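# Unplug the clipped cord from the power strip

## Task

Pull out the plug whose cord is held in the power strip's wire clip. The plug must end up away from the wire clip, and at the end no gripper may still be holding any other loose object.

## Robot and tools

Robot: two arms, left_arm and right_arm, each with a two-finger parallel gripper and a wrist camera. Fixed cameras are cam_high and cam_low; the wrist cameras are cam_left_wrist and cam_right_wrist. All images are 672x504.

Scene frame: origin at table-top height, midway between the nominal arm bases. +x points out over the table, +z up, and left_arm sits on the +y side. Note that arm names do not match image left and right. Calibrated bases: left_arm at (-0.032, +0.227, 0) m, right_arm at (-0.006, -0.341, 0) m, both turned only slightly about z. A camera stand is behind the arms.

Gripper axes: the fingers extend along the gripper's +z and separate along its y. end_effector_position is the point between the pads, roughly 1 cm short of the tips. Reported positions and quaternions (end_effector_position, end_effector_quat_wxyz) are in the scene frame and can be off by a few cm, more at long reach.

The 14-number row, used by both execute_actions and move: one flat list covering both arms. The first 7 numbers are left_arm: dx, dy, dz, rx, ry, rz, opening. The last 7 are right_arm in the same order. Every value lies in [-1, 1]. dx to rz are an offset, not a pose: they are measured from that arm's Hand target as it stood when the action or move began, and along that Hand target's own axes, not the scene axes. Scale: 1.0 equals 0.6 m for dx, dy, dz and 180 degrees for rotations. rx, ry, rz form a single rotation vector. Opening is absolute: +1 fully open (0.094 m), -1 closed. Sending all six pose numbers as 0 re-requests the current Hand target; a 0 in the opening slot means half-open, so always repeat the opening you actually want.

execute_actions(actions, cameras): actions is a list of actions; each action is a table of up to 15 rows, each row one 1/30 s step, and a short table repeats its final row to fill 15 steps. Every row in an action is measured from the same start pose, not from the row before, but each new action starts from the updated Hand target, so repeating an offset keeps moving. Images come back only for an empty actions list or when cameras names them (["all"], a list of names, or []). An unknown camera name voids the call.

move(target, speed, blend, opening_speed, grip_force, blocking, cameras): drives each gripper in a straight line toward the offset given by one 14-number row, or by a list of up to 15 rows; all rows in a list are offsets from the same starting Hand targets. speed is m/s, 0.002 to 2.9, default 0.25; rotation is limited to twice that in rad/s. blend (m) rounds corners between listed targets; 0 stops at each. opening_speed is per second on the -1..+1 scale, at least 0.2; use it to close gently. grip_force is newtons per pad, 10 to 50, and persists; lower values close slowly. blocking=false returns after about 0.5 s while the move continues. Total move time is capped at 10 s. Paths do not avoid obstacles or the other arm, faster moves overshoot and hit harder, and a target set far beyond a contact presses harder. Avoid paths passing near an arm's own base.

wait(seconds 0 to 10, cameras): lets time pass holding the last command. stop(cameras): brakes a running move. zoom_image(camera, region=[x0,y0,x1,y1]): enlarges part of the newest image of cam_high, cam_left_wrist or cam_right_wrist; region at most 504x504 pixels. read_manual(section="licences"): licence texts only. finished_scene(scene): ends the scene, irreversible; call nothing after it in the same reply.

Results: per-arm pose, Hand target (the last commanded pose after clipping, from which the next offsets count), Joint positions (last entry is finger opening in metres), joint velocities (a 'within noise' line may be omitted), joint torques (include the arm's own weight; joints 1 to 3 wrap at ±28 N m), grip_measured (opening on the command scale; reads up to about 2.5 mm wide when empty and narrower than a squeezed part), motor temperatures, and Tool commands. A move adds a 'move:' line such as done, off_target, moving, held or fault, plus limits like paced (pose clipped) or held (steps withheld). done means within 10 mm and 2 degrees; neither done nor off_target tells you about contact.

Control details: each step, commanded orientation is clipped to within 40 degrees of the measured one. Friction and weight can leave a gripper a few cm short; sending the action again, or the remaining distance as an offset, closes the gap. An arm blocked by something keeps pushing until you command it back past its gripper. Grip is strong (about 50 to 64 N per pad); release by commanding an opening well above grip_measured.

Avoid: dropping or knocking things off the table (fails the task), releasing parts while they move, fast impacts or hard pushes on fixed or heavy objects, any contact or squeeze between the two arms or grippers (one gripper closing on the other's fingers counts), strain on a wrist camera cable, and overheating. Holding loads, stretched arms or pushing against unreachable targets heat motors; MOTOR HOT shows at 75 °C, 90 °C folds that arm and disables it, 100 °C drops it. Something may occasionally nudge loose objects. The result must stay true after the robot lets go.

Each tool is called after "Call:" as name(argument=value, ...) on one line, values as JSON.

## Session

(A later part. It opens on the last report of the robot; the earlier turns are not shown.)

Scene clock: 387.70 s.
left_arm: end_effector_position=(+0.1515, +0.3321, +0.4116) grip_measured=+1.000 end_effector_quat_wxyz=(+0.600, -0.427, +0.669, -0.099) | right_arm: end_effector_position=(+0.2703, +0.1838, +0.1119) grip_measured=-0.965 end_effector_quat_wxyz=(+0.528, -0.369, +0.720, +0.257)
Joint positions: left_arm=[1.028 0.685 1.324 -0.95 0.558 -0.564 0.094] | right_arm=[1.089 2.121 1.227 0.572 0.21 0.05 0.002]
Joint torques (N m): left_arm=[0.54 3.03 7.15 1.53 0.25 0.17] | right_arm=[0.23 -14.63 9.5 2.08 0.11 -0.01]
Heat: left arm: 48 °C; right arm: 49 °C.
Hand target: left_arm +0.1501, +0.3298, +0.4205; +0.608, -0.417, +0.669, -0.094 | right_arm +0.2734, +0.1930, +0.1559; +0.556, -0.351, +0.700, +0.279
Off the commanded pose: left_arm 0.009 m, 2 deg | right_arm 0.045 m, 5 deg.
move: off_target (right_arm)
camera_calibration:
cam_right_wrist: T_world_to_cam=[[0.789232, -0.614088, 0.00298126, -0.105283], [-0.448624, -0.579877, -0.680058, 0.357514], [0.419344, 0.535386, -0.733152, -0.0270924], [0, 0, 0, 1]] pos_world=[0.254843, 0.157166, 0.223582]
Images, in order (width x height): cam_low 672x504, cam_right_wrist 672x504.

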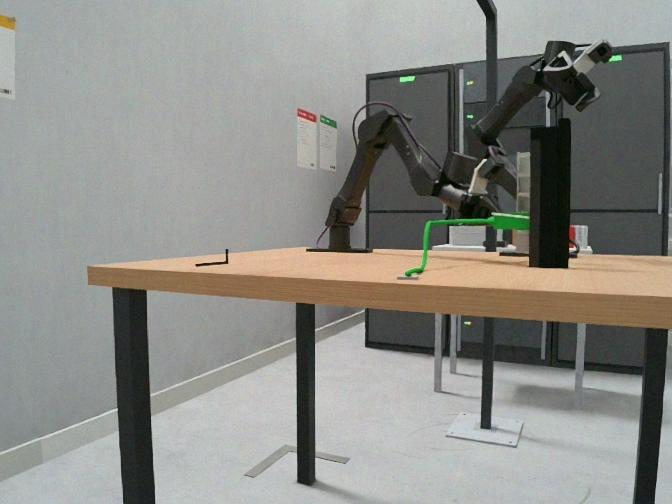

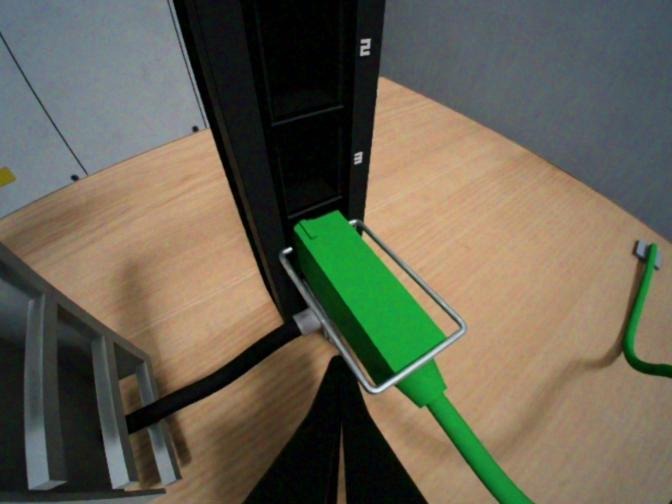

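Call:
move(target=[0,0,0,0,0,0,1, 0.1132,-0.0022,-0.0237,0,0.022,0,-0.97], speed=0.12, cameras=["cam_right_wrist"])

Call:
zoom_image(camera="cam_right_wrist", region=[240, 180, 480, 400])

Scene clock: 472.30 s.
left_arm: end_effector_position=(+0.1515, +0.3321, +0.4116) grip_measured=+1.000 end_effector_quat_wxyz=(+0.600, -0.427, +0.669, -0.099) | right_arm: end_effector_position=(+0.2611, +0.1704, +0.0959) grip_measured=-0.965 end_effector_quat_wxyz=(+0.533, -0.364, +0.716, +0.265)
Joint positions: left_arm=[1.028 0.685 1.324 -0.95 0.558 -0.564 0.094] | right_arm=[1.095 2.121 1.119 0.699 0.212 0.057 0.002]
Joint torques (N m): left_arm=[0.84 2.91 6.91 1.58 0.23 0.17] | right_arm=[0.61 -10.7 4.62 2.13 0.13 0.09]
Motor temperatures (°C): left_arm=[24 25 48 36 27 27 24] | right_arm=[24 61 43 50 26 23 24]
Heat: left arm: 48 °C; right arm: 61 °C.
Hand target: left_arm +0.1501, +0.3298, +0.4205; +0.608, -0.417, +0.669, -0.094 | right_arm +0.2569, +0.1688, +0.0929; +0.531, -0.361, +0.719, +0.267
Off the commanded pose: left_arm 0.009 m, 2 deg | right_arm 0.005 m, 1 deg.
move: done
camera_calibration:
cam_right_wrist: T_world_to_cam=[[0.790219, -0.612783, -0.0070796, -0.105682], [-0.445161, -0.566044, -0.693848, 0.332845], [0.421171, 0.551444, -0.720086, -0.0322164], [0, 0, 0, 1]] pos_world=[0.24525, 0.14141, 0.206997]
Images, in order (width x height): cam_right_wrist 672x504.

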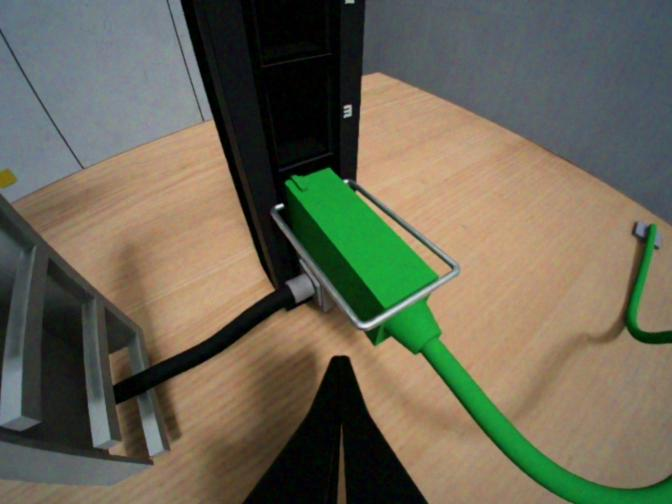

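Scaled by 2.100 from the camera's 672x504 image, which has a finer 960x720 frame.

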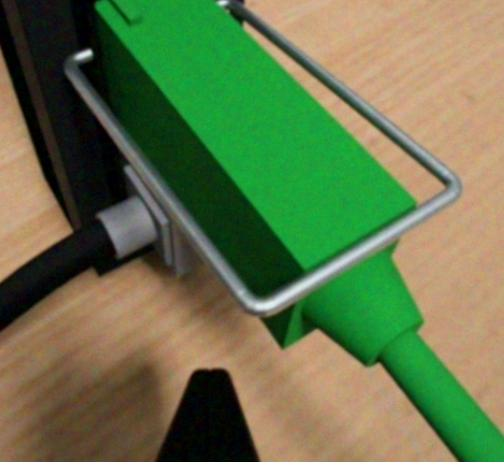

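Call:
move(target=[0,0,0,0,0,0,1, -0.0198,-0.0038,0.0468,0,0,0,-0.97], speed=0.1, cameras=["cam_right_wrist"])

Call:
zoom_image(camera="cam_right_wrist", region=[240, 200, 480, 420])

Scene clock: 510.63 s.
left_arm: end_effector_position=(+0.1515, +0.3321, +0.4115) grip_measured=+1.000 end_effector_quat_wxyz=(+0.600, -0.427, +0.669, -0.099) | right_arm: end_effector_position=(+0.2709, +0.1862, +0.0953) grip_measured=-0.965 end_effector_quat_wxyz=(+0.531, -0.364, +0.719, +0.262)
Joint positions: left_arm=[1.028 0.685 1.324 -0.95 0.558 -0.564 0.094] | right_arm=[1.09 2.172 1.216 0.644 0.21 0.057 0.002]
Joint torques (N m): left_arm=[0.42 3.3 6.83 1.58 0.22 0.17] | right_arm=[-0.61 -9.51 8.84 2 -0.01 0.03]
Motor temperatures (°C): left_arm=[24 25 49 36 27 27 24] | right_arm=[24 54 42 51 26 23 24]
Heat: left arm: 49 °C; right arm: 54 °C.
Hand target: left_arm +0.1501, +0.3298, +0.4205; +0.608, -0.417, +0.669, -0.094 | right_arm +0.2768, +0.1917, +0.0960; +0.531, -0.361, +0.719, +0.267
Off the commanded pose: left_arm 0.009 m, 2 deg | right_arm 0.008 m, 1 deg.
move: done
camera_calibration:
cam_right_wrist: T_world_to_cam=[[0.788446, -0.615077, -0.00576112, -0.102897], [-0.449603, -0.569888, -0.687812, 0.346987], [0.419774, 0.544893, -0.725866, -0.0433752], [0, 0, 0, 1]] pos_world=[0.255343, 0.158089, 0.206585]
Images, in order (width x height): cam_right_wrist 672x504.

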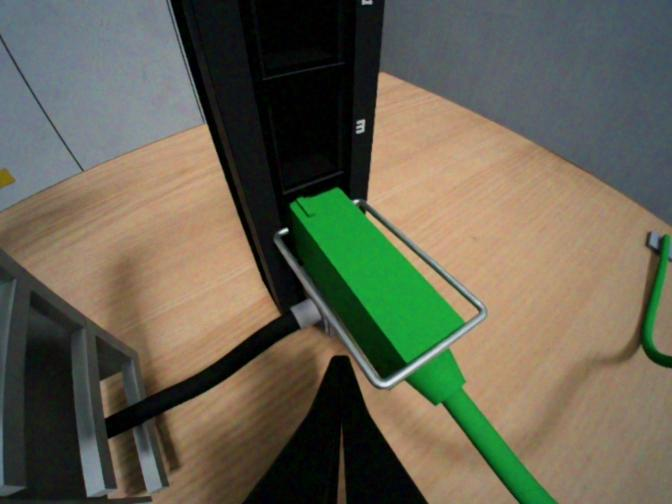

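Scaled by 2.100 from the camera's 672x504 image, which has a finer 960x720 frame.

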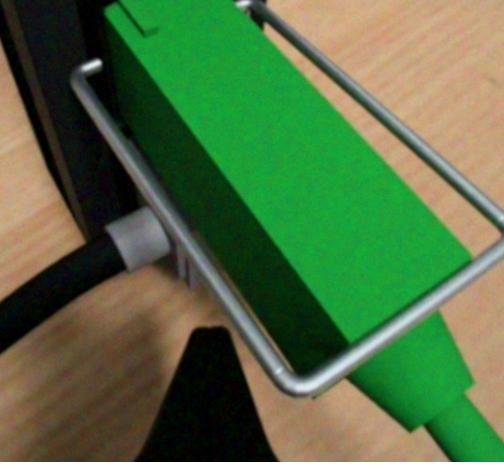

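Call:
wait(seconds=0, cameras=["cam_high", "cam_low"])

Call:
zoom_image(camera="cam_high", region=[240, 150, 330, 240])

Call:
zoom_image(camera="cam_high", region=[280, 95, 325, 150])

Call:
zoom_image(camera="cam_low", region=[450, 150, 590, 280])

Scene clock: 526.20 s.
left_arm: end_effector_position=(+0.1515, +0.3321, +0.4115) grip_measured=+1.000 end_effector_quat_wxyz=(+0.600, -0.427, +0.669, -0.099) | right_arm: end_effector_position=(+0.2709, +0.1861, +0.0952) grip_measured=-0.965 end_effector_quat_wxyz=(+0.530, -0.364, +0.719, +0.262)
Joint positions: left_arm=[1.028 0.685 1.324 -0.95 0.558 -0.564 0.094] | right_arm=[1.09 2.172 1.216 0.644 0.21 0.057 0.002]
Joint torques (N m): left_arm=[0.73 3.15 6.71 1.54 0.23 0.23] | right_arm=[-0.59 -9.46 8.81 1.98 -0.03 0.04]
Heat: left arm: 49 °C; right arm: 52 °C.
Hand target: left_arm +0.1501, +0.3298, +0.4205; +0.608, -0.417, +0.669, -0.094 | right_arm +0.2769, +0.1917, +0.0961; +0.531, -0.361, +0.719, +0.267
Tool commands: left_gripper/opening=+1.0 right_gripper/opening=-0.97
Off the commanded pose: left_arm 0.009 m, 2 deg | right_arm 0.008 m, 1 deg.
Images, in order (width x height): cam_high 672x504, cam_low 672x504.

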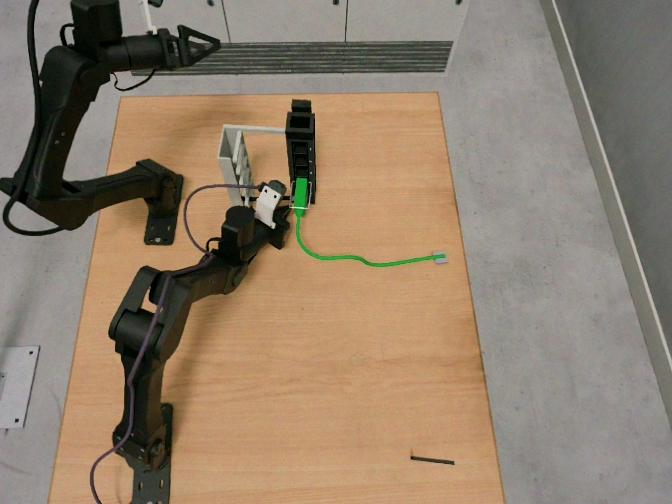

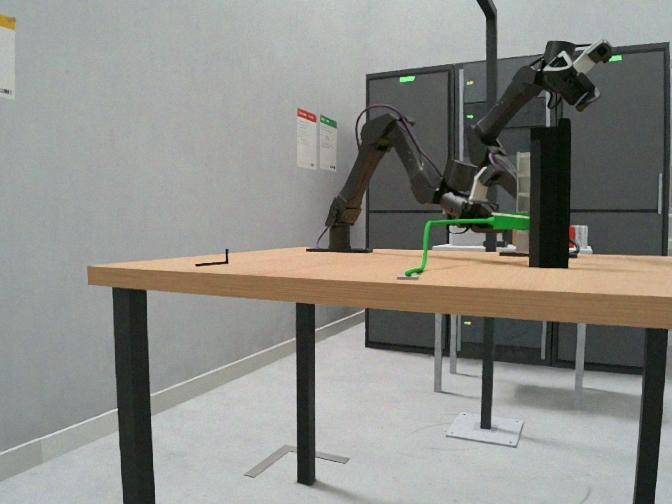

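Scaled by 5.600 from the camera's 672x504 image, which has a finer 960x720 frame.

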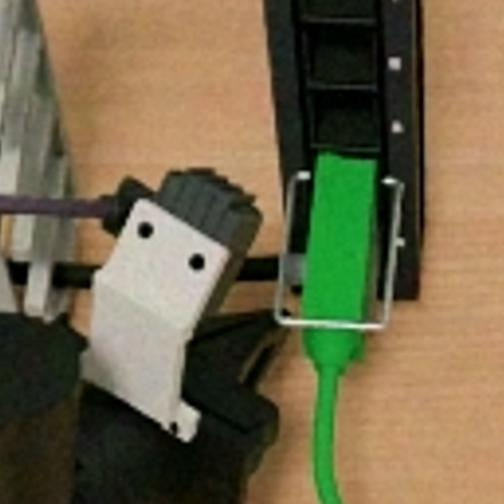

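Scaled by 9.164 from the camera's 672x504 image, which has a finer 960x720 frame.

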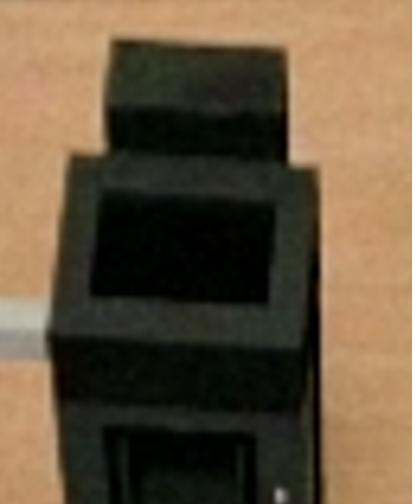

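Scaled by 3.600 from the camera's 672x504 image, which has a finer 960x720 frame.

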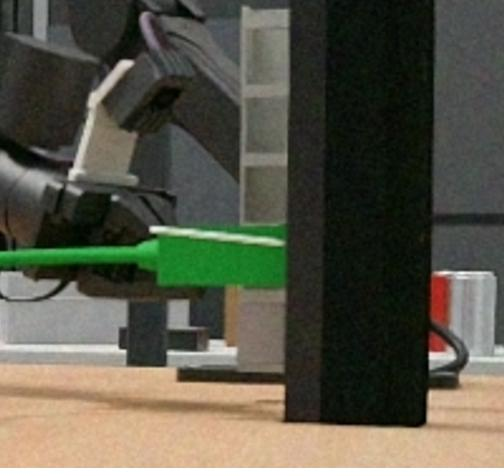

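Call:
move(target=[0,0,0,0,0,0,1, -0.0753,0.0065,-0.0015,-0.0061,-0.0561,-0.0019,-0.97], speed=0.08, cameras=["cam_right_wrist", "cam_low", "cam_high"])

Call:
zoom_image(camera="cam_right_wrist", region=[240, 200, 480, 440])

Call:
zoom_image(camera="cam_low", region=[450, 150, 560, 250])

Call:
zoom_image(camera="cam_high", region=[240, 150, 330, 240])

Scene clock: 557.00 s.
left_arm: end_effector_position=(+0.1515, +0.3321, +0.4115) grip_measured=+1.000 end_effector_quat_wxyz=(+0.600, -0.427, +0.669, -0.099) | right_arm: end_effector_position=(+0.2696, +0.1957, +0.1158) grip_measured=-0.965 end_effector_quat_wxyz=(+0.561, -0.362, +0.686, +0.290)
Joint positions: left_arm=[1.028 0.685 1.324 -0.95 0.558 -0.564 0.094] | right_arm=[1.09 2.184 1.216 0.76 0.181 0.03 0.002]
Joint torques (N m): left_arm=[0.61 3.02 7.01 1.59 0.23 0.22] | right_arm=[-0.7 -10.35 9.4 2.66 0.13 -0.11]
Motor temperatures (°C): left_arm=[24 25 49 36 27 27 24] | right_arm=[24 49 45 49 26 23 24]
Heat: left arm: 49 °C; right arm: 49 °C.
Hand target: left_arm +0.1501, +0.3298, +0.4205; +0.608, -0.417, +0.669, -0.094 | right_arm +0.2811, +0.2040, +0.1395; +0.590, -0.343, +0.666, +0.303
Off the commanded pose: left_arm 0.009 m, 2 deg | right_arm 0.028 m, 5 deg.
move: off_target (right_arm)
camera_calibration:
cam_right_wrist: T_world_to_cam=[[0.809675, -0.586801, -0.00956506, -0.106746], [-0.389345, -0.524884, -0.756906, 0.348883], [0.439133, 0.616572, -0.653454, -0.0607298], [0, 0, 0, 1]] pos_world=[0.248933, 0.157929, 0.223366]
Images, in order (width x height): cam_high 672x504, cam_low 672x504, cam_right_wrist 672x504.

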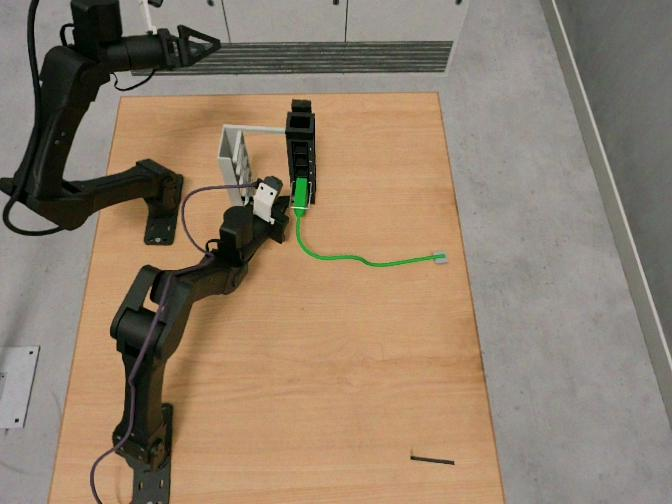

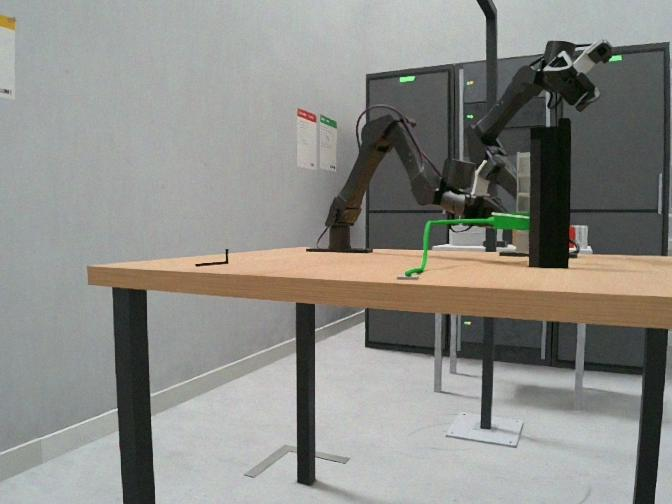

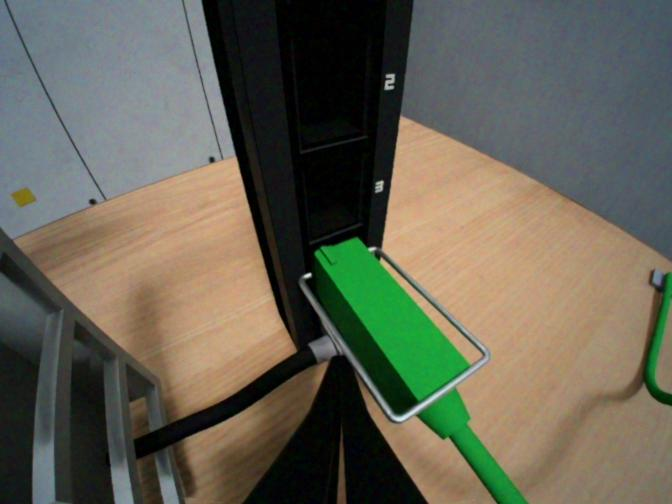

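Scaled by 2.100 from the camera's 672x504 image, which has a finer 960x720 frame.

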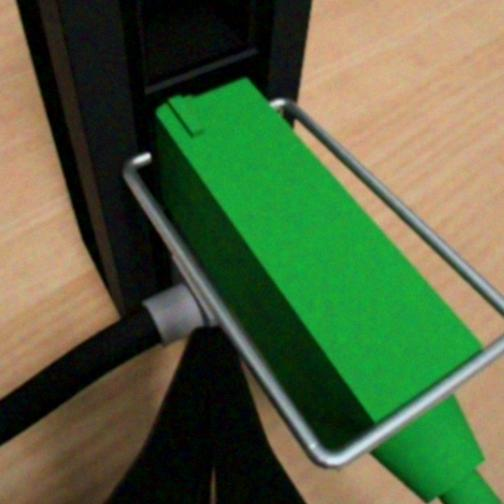

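Scaled by 4.582 from the camera's 672x504 image, which has a finer 960x720 frame.

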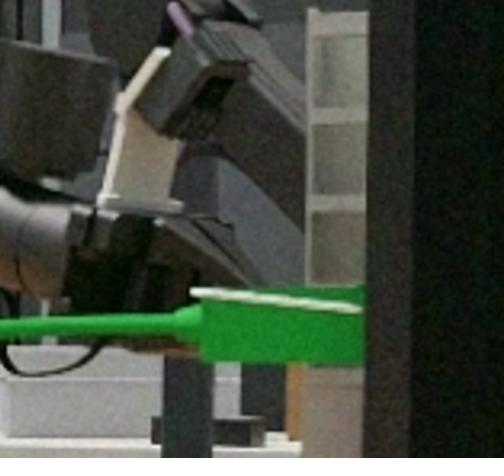

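Scaled by 5.600 from the camera's 672x504 image, which has a finer 960x720 frame.

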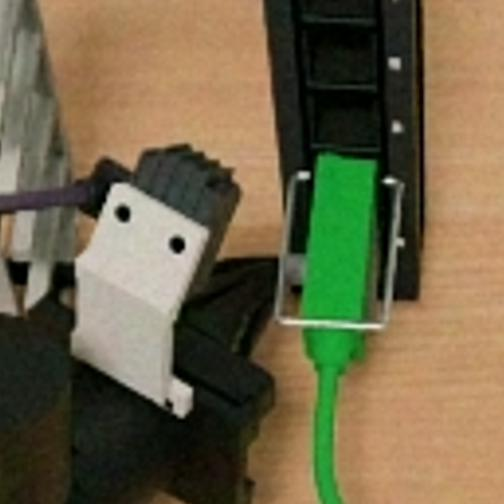

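Call:
move(target=[[0,0,0,0,0,0,1, 0.0458,0.002,-0.0783,0,0,0,-0.97],[0,0,0,0,0,0,1, 0.0938,-0.0028,-0.0855,0.0502,-0.0475,0.0025,-0.97]], speed=0.12, blend=[0.01, 0], cameras=["cam_right_wrist"])

Call:
zoom_image(camera="cam_right_wrist", region=[280, 180, 520, 420])

Scene clock: 721.93 s.
left_arm: end_effector_position=(+0.1515, +0.3321, +0.4115) grip_measured=+1.000 end_effector_quat_wxyz=(+0.600, -0.427, +0.669, -0.099) | right_arm: end_effector_position=(+0.2518, +0.1562, +0.0978) grip_measured=-0.965 end_effector_quat_wxyz=(+0.663, -0.265, +0.641, +0.281)
Joint positions: left_arm=[1.028 0.685 1.324 -0.95 0.558 -0.564 0.094] | right_arm=[1.167 2.329 1.013 1.357 0.432 -0.007 0.002]
Joint torques (N m): left_arm=[0.68 3.14 7.04 1.55 0.23 0.16] | right_arm=[0.51 -9.31 4.33 2.05 0.06 -0.09]
Motor temperatures (°C): left_arm=[24 25 49 36 27 27 24] | right_arm=[24 47 48 57 26 23 24]
Heat: left arm: 49 °C; right arm: 57 °C.
Hand target: left_arm +0.1501, +0.3298, +0.4205; +0.608, -0.417, +0.669, -0.094 | right_arm +0.2490, +0.1560, +0.0899; +0.662, -0.269, +0.643, +0.276
Off the commanded pose: left_arm 0.009 m, 2 deg | right_arm 0.008 m, 1 deg.
move: done
camera_calibration:
cam_right_wrist: T_world_to_cam=[[0.701134, -0.712296, -0.0323464, -0.0665814], [-0.34382, -0.297993, -0.890499, 0.273778], [0.62466, 0.63548, -0.453835, -0.10951], [0, 0, 0, 1]] pos_world=[0.209219, 0.10375, 0.191945]
Images, in order (width x height): cam_right_wrist 672x504.

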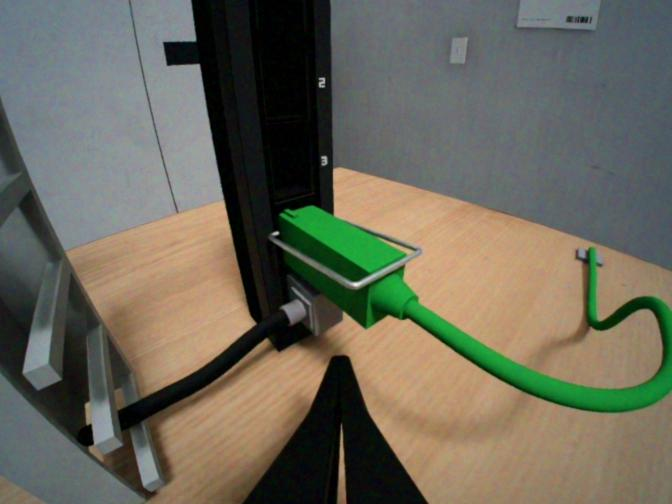

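Scaled by 2.100 from the camera's 672x504 image, which has a finer 960x720 frame.

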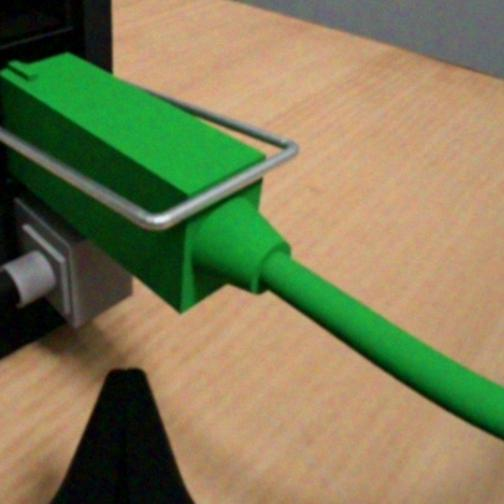

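Call:
move(target=[0,0,0,0,0,0,1, -0.0135,0.007,0.0635,0,0,0,-0.97], speed=0.12, cameras=["cam_right_wrist"])

Call:
zoom_image(camera="cam_right_wrist", region=[240, 200, 480, 420])

Scene clock: 748.33 s.
left_arm: end_effector_position=(+0.1515, +0.3321, +0.4115) grip_measured=+1.000 end_effector_quat_wxyz=(+0.600, -0.427, +0.669, -0.099) | right_arm: end_effector_position=(+0.2688, +0.1809, +0.1011) grip_measured=-0.965 end_effector_quat_wxyz=(+0.661, -0.267, +0.645, +0.276)
Joint positions: left_arm=[1.028 0.685 1.324 -0.95 0.558 -0.564 0.094] | right_arm=[1.151 2.368 1.154 1.242 0.421 -0.007 0.002]
Joint torques (N m): left_arm=[0.79 3.11 6.79 1.59 0.21 0.22] | right_arm=[-0.43 -9.8 7.43 1.94 -0.07 -0.09]
Motor temperatures (°C): left_arm=[24 25 49 36 27 27 24] | right_arm=[24 48 44 58 26 23 24]
Heat: left arm: 49 °C; right arm: 58 °C.
Hand target: left_arm +0.1501, +0.3298, +0.4205; +0.608, -0.417, +0.669, -0.094 | right_arm +0.2725, +0.1859, +0.0989; +0.662, -0.270, +0.643, +0.276
Off the commanded pose: left_arm 0.009 m, 2 deg | right_arm 0.007 m, 0 deg.
move: done
camera_calibration:
cam_right_wrist: T_world_to_cam=[[0.6972, -0.71639, -0.0264228, -0.059607], [-0.349126, -0.307121, -0.885318, 0.292431], [0.626118, 0.626468, -0.464235, -0.132024], [0, 0, 0, 1]] pos_world=[0.226316, 0.129819, 0.196029]
Images, in order (width x height): cam_right_wrist 672x504.

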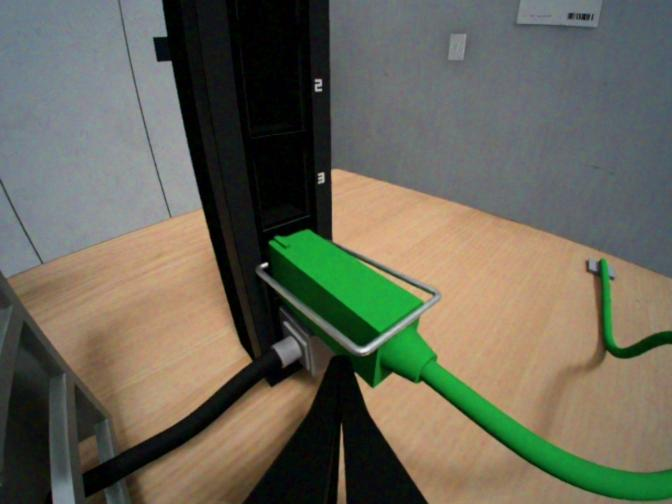

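Scaled by 2.100 from the camera's 672x504 image, which has a finer 960x720 frame.

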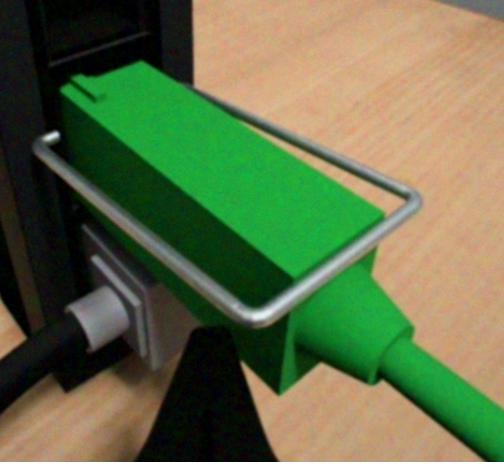

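Call:
move(target=[0,0,0,0,0,0,1, 0.0043,0.0044,0.0152,0,0,0,-0.97], speed=0.08, cameras=["cam_right_wrist"])

Call:
zoom_image(camera="cam_right_wrist", region=[240, 210, 480, 430])

Scene clock: 772.97 s.
left_arm: end_effector_position=(+0.1515, +0.3321, +0.4115) grip_measured=+1.000 end_effector_quat_wxyz=(+0.600, -0.427, +0.669, -0.099) | right_arm: end_effector_position=(+0.2717, +0.1899, +0.0990) grip_measured=-0.965 end_effector_quat_wxyz=(+0.660, -0.268, +0.645, +0.277)
Joint positions: left_arm=[1.028 0.685 1.324 -0.95 0.558 -0.564 0.094] | right_arm=[1.151 2.394 1.202 1.22 0.418 -0.007 0.002]
Joint torques (N m): left_arm=[0.62 3.25 6.93 1.64 0.25 0.17] | right_arm=[-0.66 -9.98 7.62 1.9 -0.08 -0.09]
Motor temperatures (°C): left_arm=[24 25 50 36 27 27 24] | right_arm=[24 50 45 58 26 23 24]
Heat: left arm: 50 °C; right arm: 58 °C.
Hand target: left_arm +0.1501, +0.3298, +0.4205; +0.608, -0.417, +0.669, -0.094 | right_arm +0.2771, +0.1943, +0.0967; +0.662, -0.270, +0.643, +0.276
Off the commanded pose: left_arm 0.009 m, 2 deg | right_arm 0.007 m, 0 deg.
move: done
camera_calibration:
cam_right_wrist: T_world_to_cam=[[0.699407, -0.714239, -0.02632, -0.0561216], [-0.348044, -0.30819, -0.885373, 0.294385], [0.624256, 0.628396, -0.464136, -0.140334], [0, 0, 0, 1]] pos_world=[0.229315, 0.138828, 0.194029]
Images, in order (width x height): cam_right_wrist 672x504.

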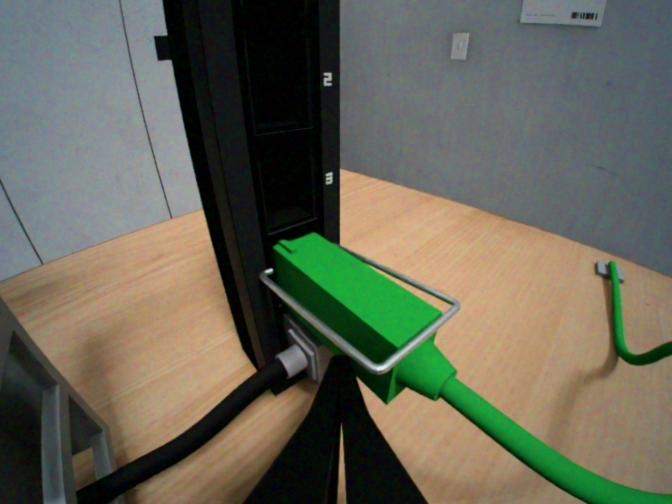

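Scaled by 2.100 from the camera's 672x504 image, which has a finer 960x720 frame.

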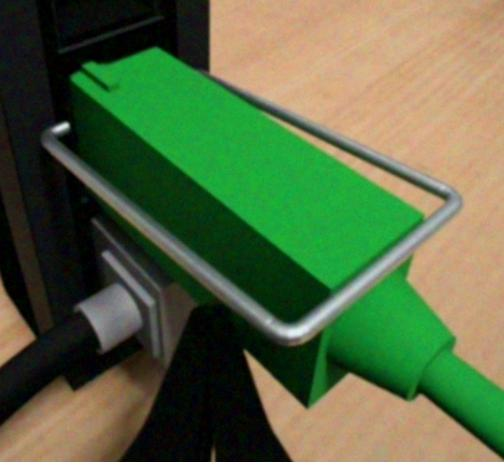

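Call:
move(target=[[0,0,0,0,0,0,1, 0.0002,0,0.0057,0,0,0,-0.97],[0,0,0,0,0,0,1, -0.1377,-0.0001,0.007,0,-0.0239,0,-0.97]], speed=[0.05, 0.08], cameras=["cam_right_wrist", "cam_low", "cam_high"])

Call:
zoom_image(camera="cam_right_wrist", region=[240, 210, 480, 430])

Call:
zoom_image(camera="cam_low", region=[450, 150, 560, 250])

Scene clock: 790.70 s.
left_arm: end_effector_position=(+0.1515, +0.3321, +0.4115) grip_measured=+1.000 end_effector_quat_wxyz=(+0.600, -0.427, +0.669, -0.099) | right_arm: end_effector_position=(+0.2743, +0.1931, +0.1437) grip_measured=-0.965 end_effector_quat_wxyz=(+0.668, -0.274, +0.636, +0.271)
Joint positions: left_arm=[1.028 0.685 1.324 -0.95 0.558 -0.564 0.094] | right_arm=[1.147 2.282 1.219 1.107 0.412 -0.039 0.002]
Joint torques (N m): left_arm=[0.54 3.3 6.72 1.58 0.21 0.2] | right_arm=[-0.54 -14.97 7.86 2.01 -0.06 -0.12]
Motor temperatures (°C): left_arm=[24 25 50 36 27 27 24] | right_arm=[24 49 47 57 26 23 24]
Heat: left arm: 50 °C; right arm: 57 °C.
Hand target: left_arm +0.1501, +0.3298, +0.4205; +0.608, -0.417, +0.669, -0.094 | right_arm +0.2784, +0.1957, +0.1794; +0.685, -0.259, +0.618, +0.286
Off the commanded pose: left_arm 0.009 m, 2 deg | right_arm 0.036 m, 4 deg.
move: off_target (right_arm)
camera_calibration:
cam_right_wrist: T_world_to_cam=[[0.700361, -0.713789, -0.000910543, -0.0585387], [-0.322833, -0.315622, -0.892279, 0.331369], [0.636611, 0.625211, -0.451484, -0.127825], [0, 0, 0, 1]] pos_world=[0.229349, 0.14272, 0.237909]
Images, in order (width x height): cam_high 672x504, cam_low 672x504, cam_right_wrist 672x504.

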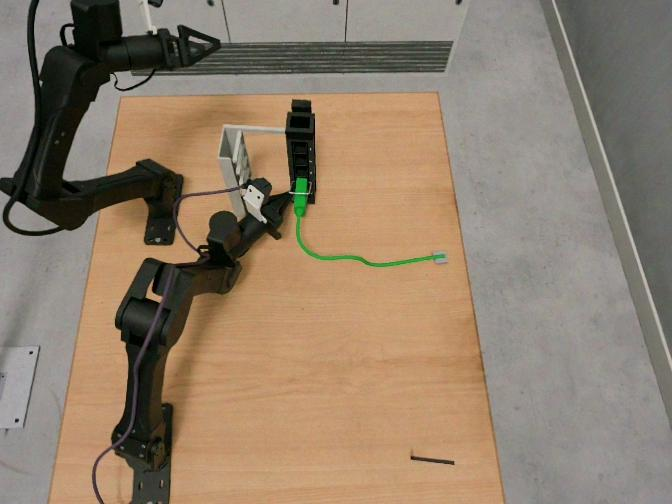

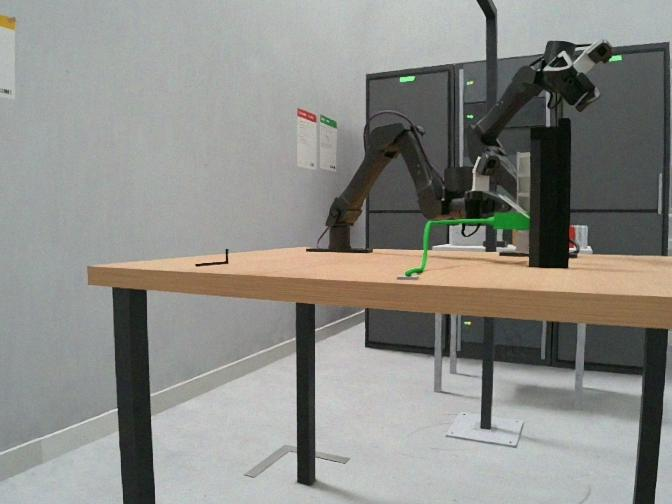

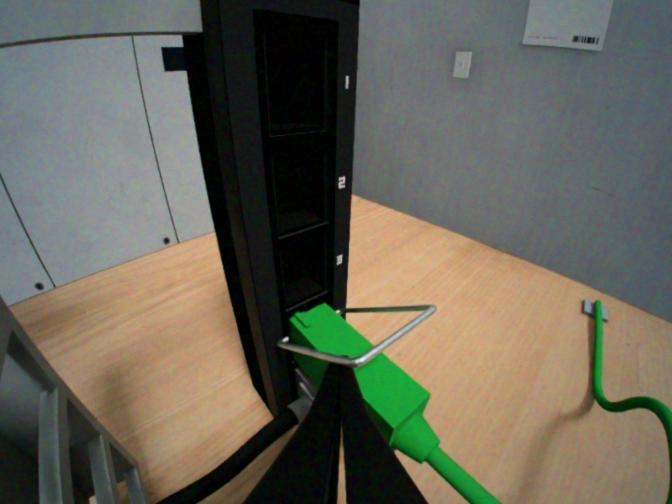

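Scaled by 2.100 from the camera's 672x504 image, which has a finer 960x720 frame.

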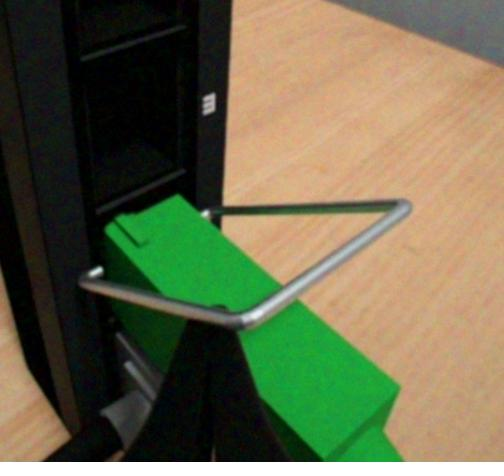

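Scaled by 4.582 from the camera's 672x504 image, which has a finer 960x720 frame.

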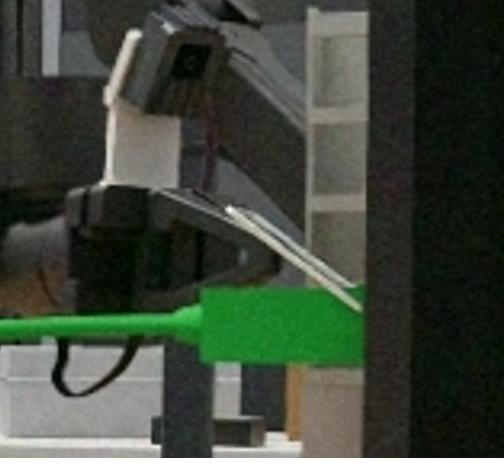

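Call:
move(target=[0,0,0,0,0,0,1, 0.0193,0.0223,0.0362,0,0.0139,0,-0.97], speed=0.08, cameras=["cam_right_wrist", "cam_low"])

Call:
zoom_image(camera="cam_right_wrist", region=[240, 230, 480, 450])

Call:
zoom_image(camera="cam_low", region=[450, 150, 560, 250])

Scene clock: 841.73 s.
left_arm: end_effector_position=(+0.1515, +0.3321, +0.4115) grip_measured=+1.000 end_effector_quat_wxyz=(+0.600, -0.427, +0.669, -0.099) | right_arm: end_effector_position=(+0.2830, +0.2151, +0.1691) grip_measured=-0.965 end_effector_quat_wxyz=(+0.671, -0.271, +0.633, +0.274)
Joint positions: left_arm=[1.028 0.685 1.324 -0.95 0.558 -0.564 0.094] | right_arm=[1.147 2.29 1.355 0.992 0.413 -0.039 0.002]
Joint torques (N m): left_arm=[0.61 3.18 6.97 1.61 0.23 0.2] | right_arm=[0.01 -10.44 8.96 1.94 0.03 0.09]
Motor temperatures (°C): left_arm=[24 25 50 36 27 27 24] | right_arm=[24 59 48 57 26 23 24]
Heat: left arm: 50 °C; right arm: 59 °C.
Hand target: left_arm +0.1501, +0.3298, +0.4205; +0.608, -0.417, +0.669, -0.094 | right_arm +0.2850, +0.2213, +0.1702; +0.672, -0.265, +0.632, +0.280
Off the commanded pose: left_arm 0.009 m, 2 deg | right_arm 0.007 m, 1 deg.
move: done
camera_calibration:
cam_right_wrist: T_world_to_cam=[[0.699876, -0.714237, -0.00628992, -0.0478077], [-0.318472, -0.304162, -0.897809, 0.361006], [0.639335, 0.630358, -0.44034, -0.139404], [0, 0, 0, 1]] pos_world=[0.237556, 0.163533, 0.262428]
Images, in order (width x height): cam_low 672x504, cam_right_wrist 672x504.

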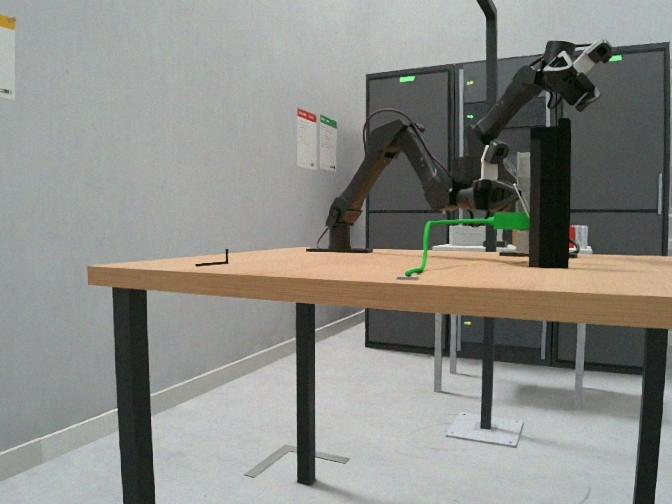

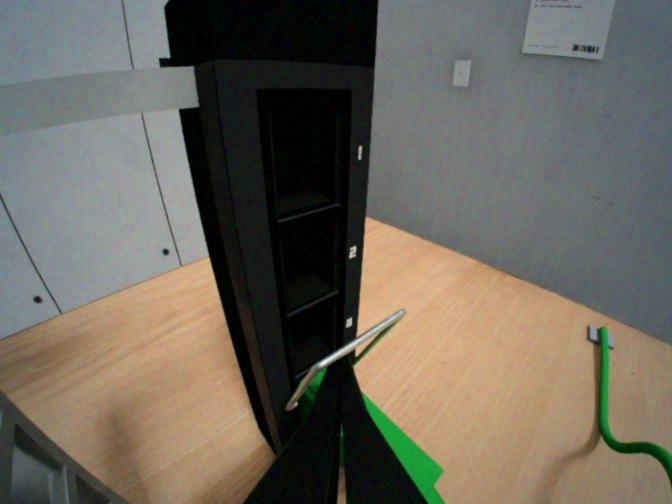

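Scaled by 2.100 from the camera's 672x504 image, which has a finer 960x720 frame.

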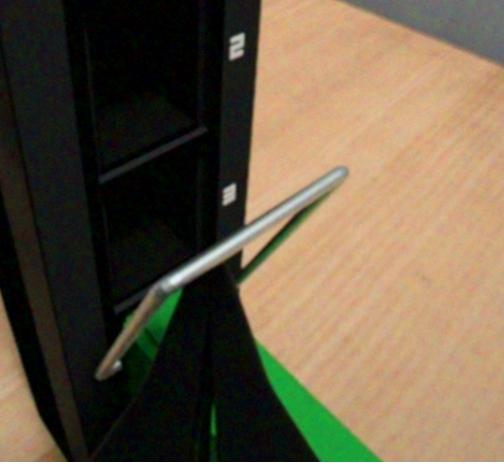

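Scaled by 4.582 from the camera's 672x504 image, which has a finer 960x720 frame.

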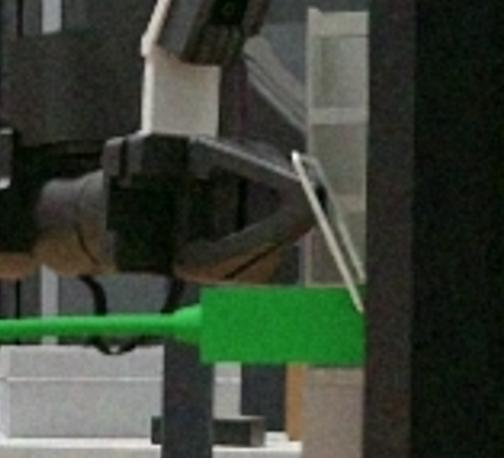

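Call:
move(target=[[0,0,0,0,0,0,1, -0.0085,-0.0007,-0.0857,0,0,0,-0.97],[0,0,0,0,0,0,1, 0.039,-0.0838,-0.0525,-0.2327,0.1664,-0.0499,0.25]], speed=[0.12, 0.25], blend=[0.015, 0], cameras=["cam_right_wrist", "cam_low", "cam_high"])

Call:
zoom_image(camera="cam_right_wrist", region=[240, 130, 480, 380])

Call:
zoom_image(camera="cam_low", region=[450, 150, 560, 250])

Scene clock: 891.33 s.
left_arm: end_effector_position=(+0.1515, +0.3321, +0.4115) grip_measured=+1.000 end_effector_quat_wxyz=(+0.600, -0.427, +0.669, -0.099) | right_arm: end_effector_position=(+0.2969, +0.1584, +0.1384) grip_measured=+0.247 end_effector_quat_wxyz=(+0.366, -0.589, +0.630, +0.351)
Joint positions: left_arm=[1.028 0.685 1.324 -0.95 0.558 -0.564 0.094] | right_arm=[0.799 2.106 1.546 -0.053 -0.564 -0.347 0.059]
Joint torques (N m): left_arm=[0.55 3.15 6.75 1.59 0.25 0.15] | right_arm=[-0.17 -10.09 10.15 1.7 -0.35 -0.14]
Motor temperatures (°C): left_arm=[24 25 50 36 27 27 24] | right_arm=[24 54 47 55 26 23 24]
Heat: left arm: 50 °C; right arm: 55 °C.
Hand target: left_arm +0.1501, +0.3298, +0.4205; +0.608, -0.417, +0.669, -0.094 | right_arm +0.2996, +0.1646, +0.1450; -0.371, +0.594, -0.618, -0.357
Off the commanded pose: left_arm 0.009 m, 2 deg | right_arm 0.009 m, 2 deg.
move: done
camera_calibration:
cam_right_wrist: T_world_to_cam=[[0.996072, -0.0859086, -0.021454, -0.283638], [-0.084296, -0.845829, -0.526751, 0.285549], [0.027106, 0.526491, -0.849749, 0.128868], [0, 0, 0, 1]] pos_world=[0.303101, 0.149311, 0.253833]
Images, in order (width x height): cam_high 672x504, cam_low 672x504, cam_right_wrist 672x504.

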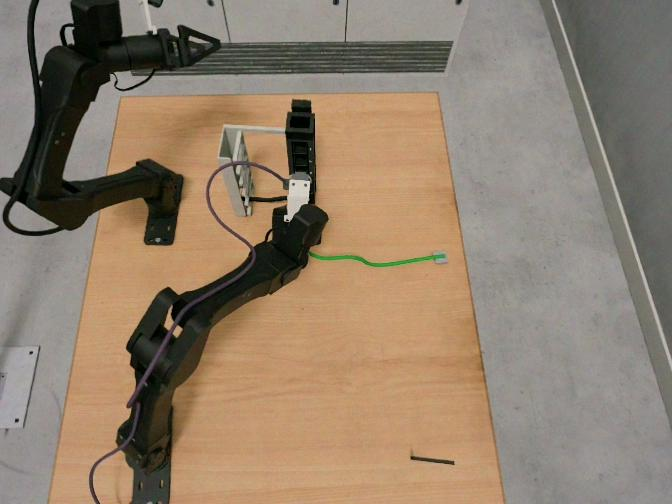

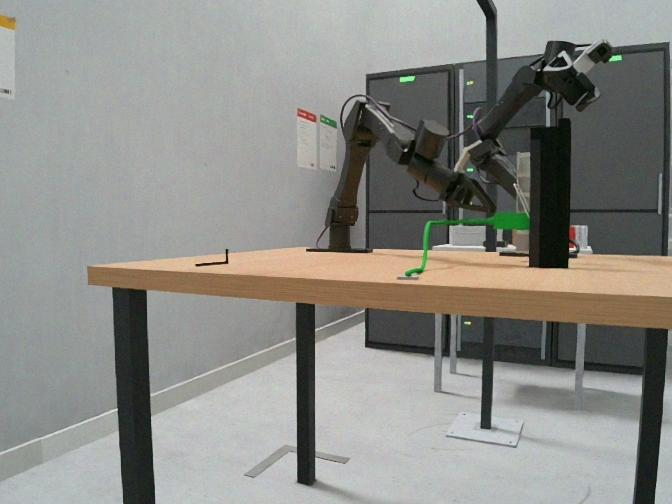

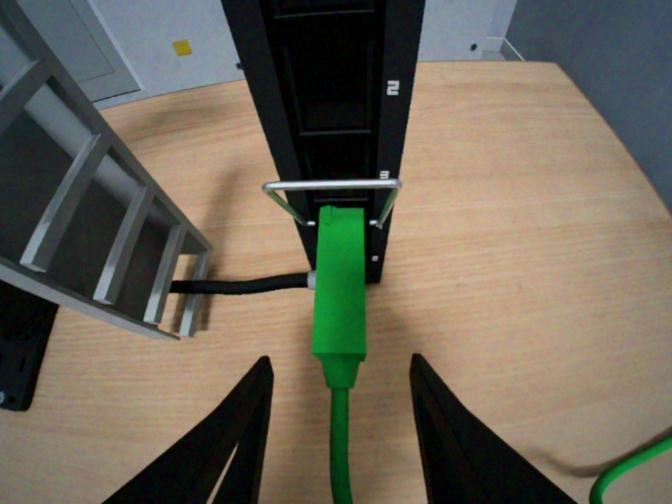

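Scaled by 2.016 from the camera's 672x504 image, which has a finer 960x720 frame.

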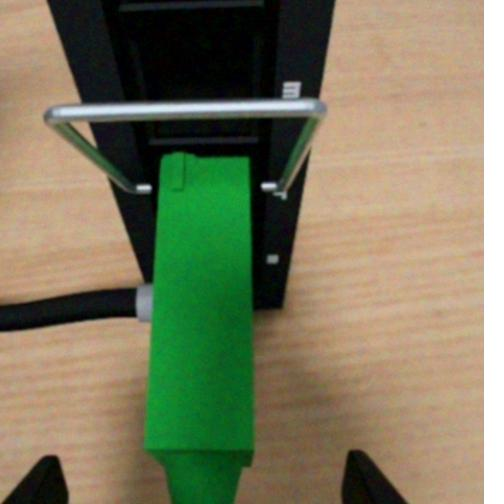

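Scaled by 4.582 from the camera's 672x504 image, which has a finer 960x720 frame.

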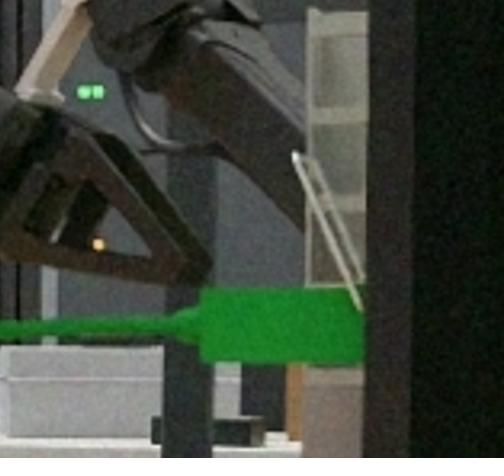

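Call:
move(target=[0,0,0,0,0,0,1, 0.0308,0.0028,0.0808,0.0074,0,-0.0128,0.25], speed=0.12, cameras=["cam_right_wrist", "cam_low"])

Call:
zoom_image(camera="cam_low", region=[450, 150, 560, 250])

Scene clock: 922.80 s.
left_arm: end_effector_position=(+0.1515, +0.3321, +0.4115) grip_measured=+1.000 end_effector_quat_wxyz=(+0.600, -0.427, +0.669, -0.099) | right_arm: end_effector_position=(+0.2974, +0.1897, +0.1041) grip_measured=+0.247 end_effector_quat_wxyz=(+0.376, -0.597, +0.619, +0.344)
Joint positions: left_arm=[1.028 0.685 1.324 -0.95 0.558 -0.564 0.094] | right_arm=[0.843 2.237 1.605 0.044 -0.524 -0.348 0.059]
Joint torques (N m): left_arm=[0.68 3.03 7.35 1.57 0.23 0.18] | right_arm=[0.55 -10.5 9.68 1.83 -0.08 -0.13]
Heat: left arm: 50 °C; right arm: 53 °C.
Hand target: left_arm +0.1501, +0.3298, +0.4205; +0.608, -0.417, +0.669, -0.094 | right_arm +0.2992, +0.1987, +0.1057; -0.385, +0.602, -0.610, -0.343
Off the commanded pose: left_arm 0.009 m, 2 deg | right_arm 0.009 m, 2 deg.
move: done
camera_calibration:
cam_right_wrist: T_world_to_cam=[[0.997068, -0.0755898, 0.0118857, -0.287878], [-0.057651, -0.844234, -0.532865, 0.286382], [0.0503134, 0.530617, -0.846117, 0.0751426], [0, 0, 0, 1]] pos_world=[0.299764, 0.180141, 0.219604]
Images, in order (width x height): cam_low 672x504, cam_right_wrist 672x504.

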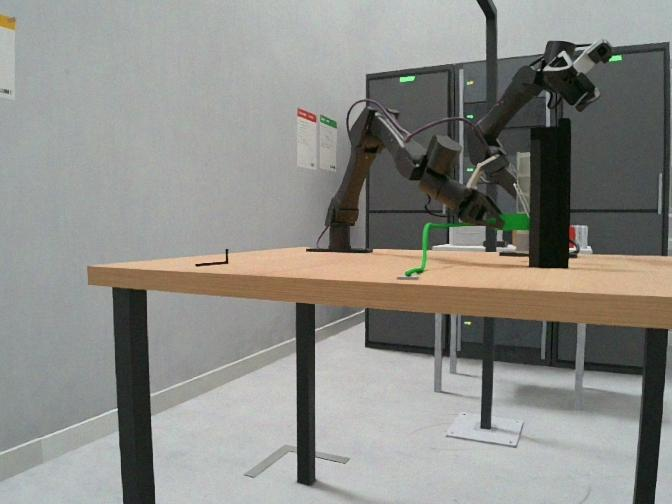

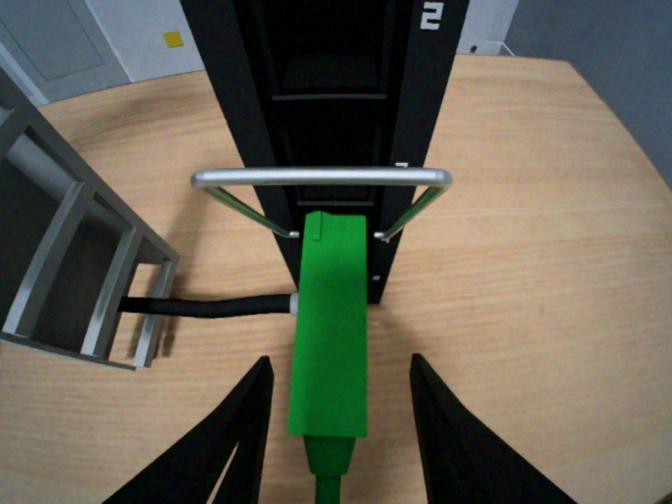

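Scaled by 4.582 from the camera's 672x504 image, which has a finer 960x720 frame.

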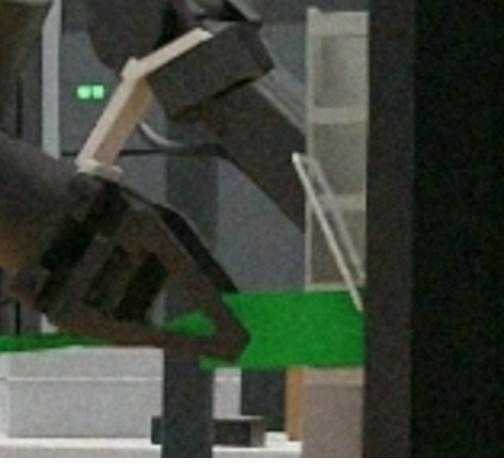

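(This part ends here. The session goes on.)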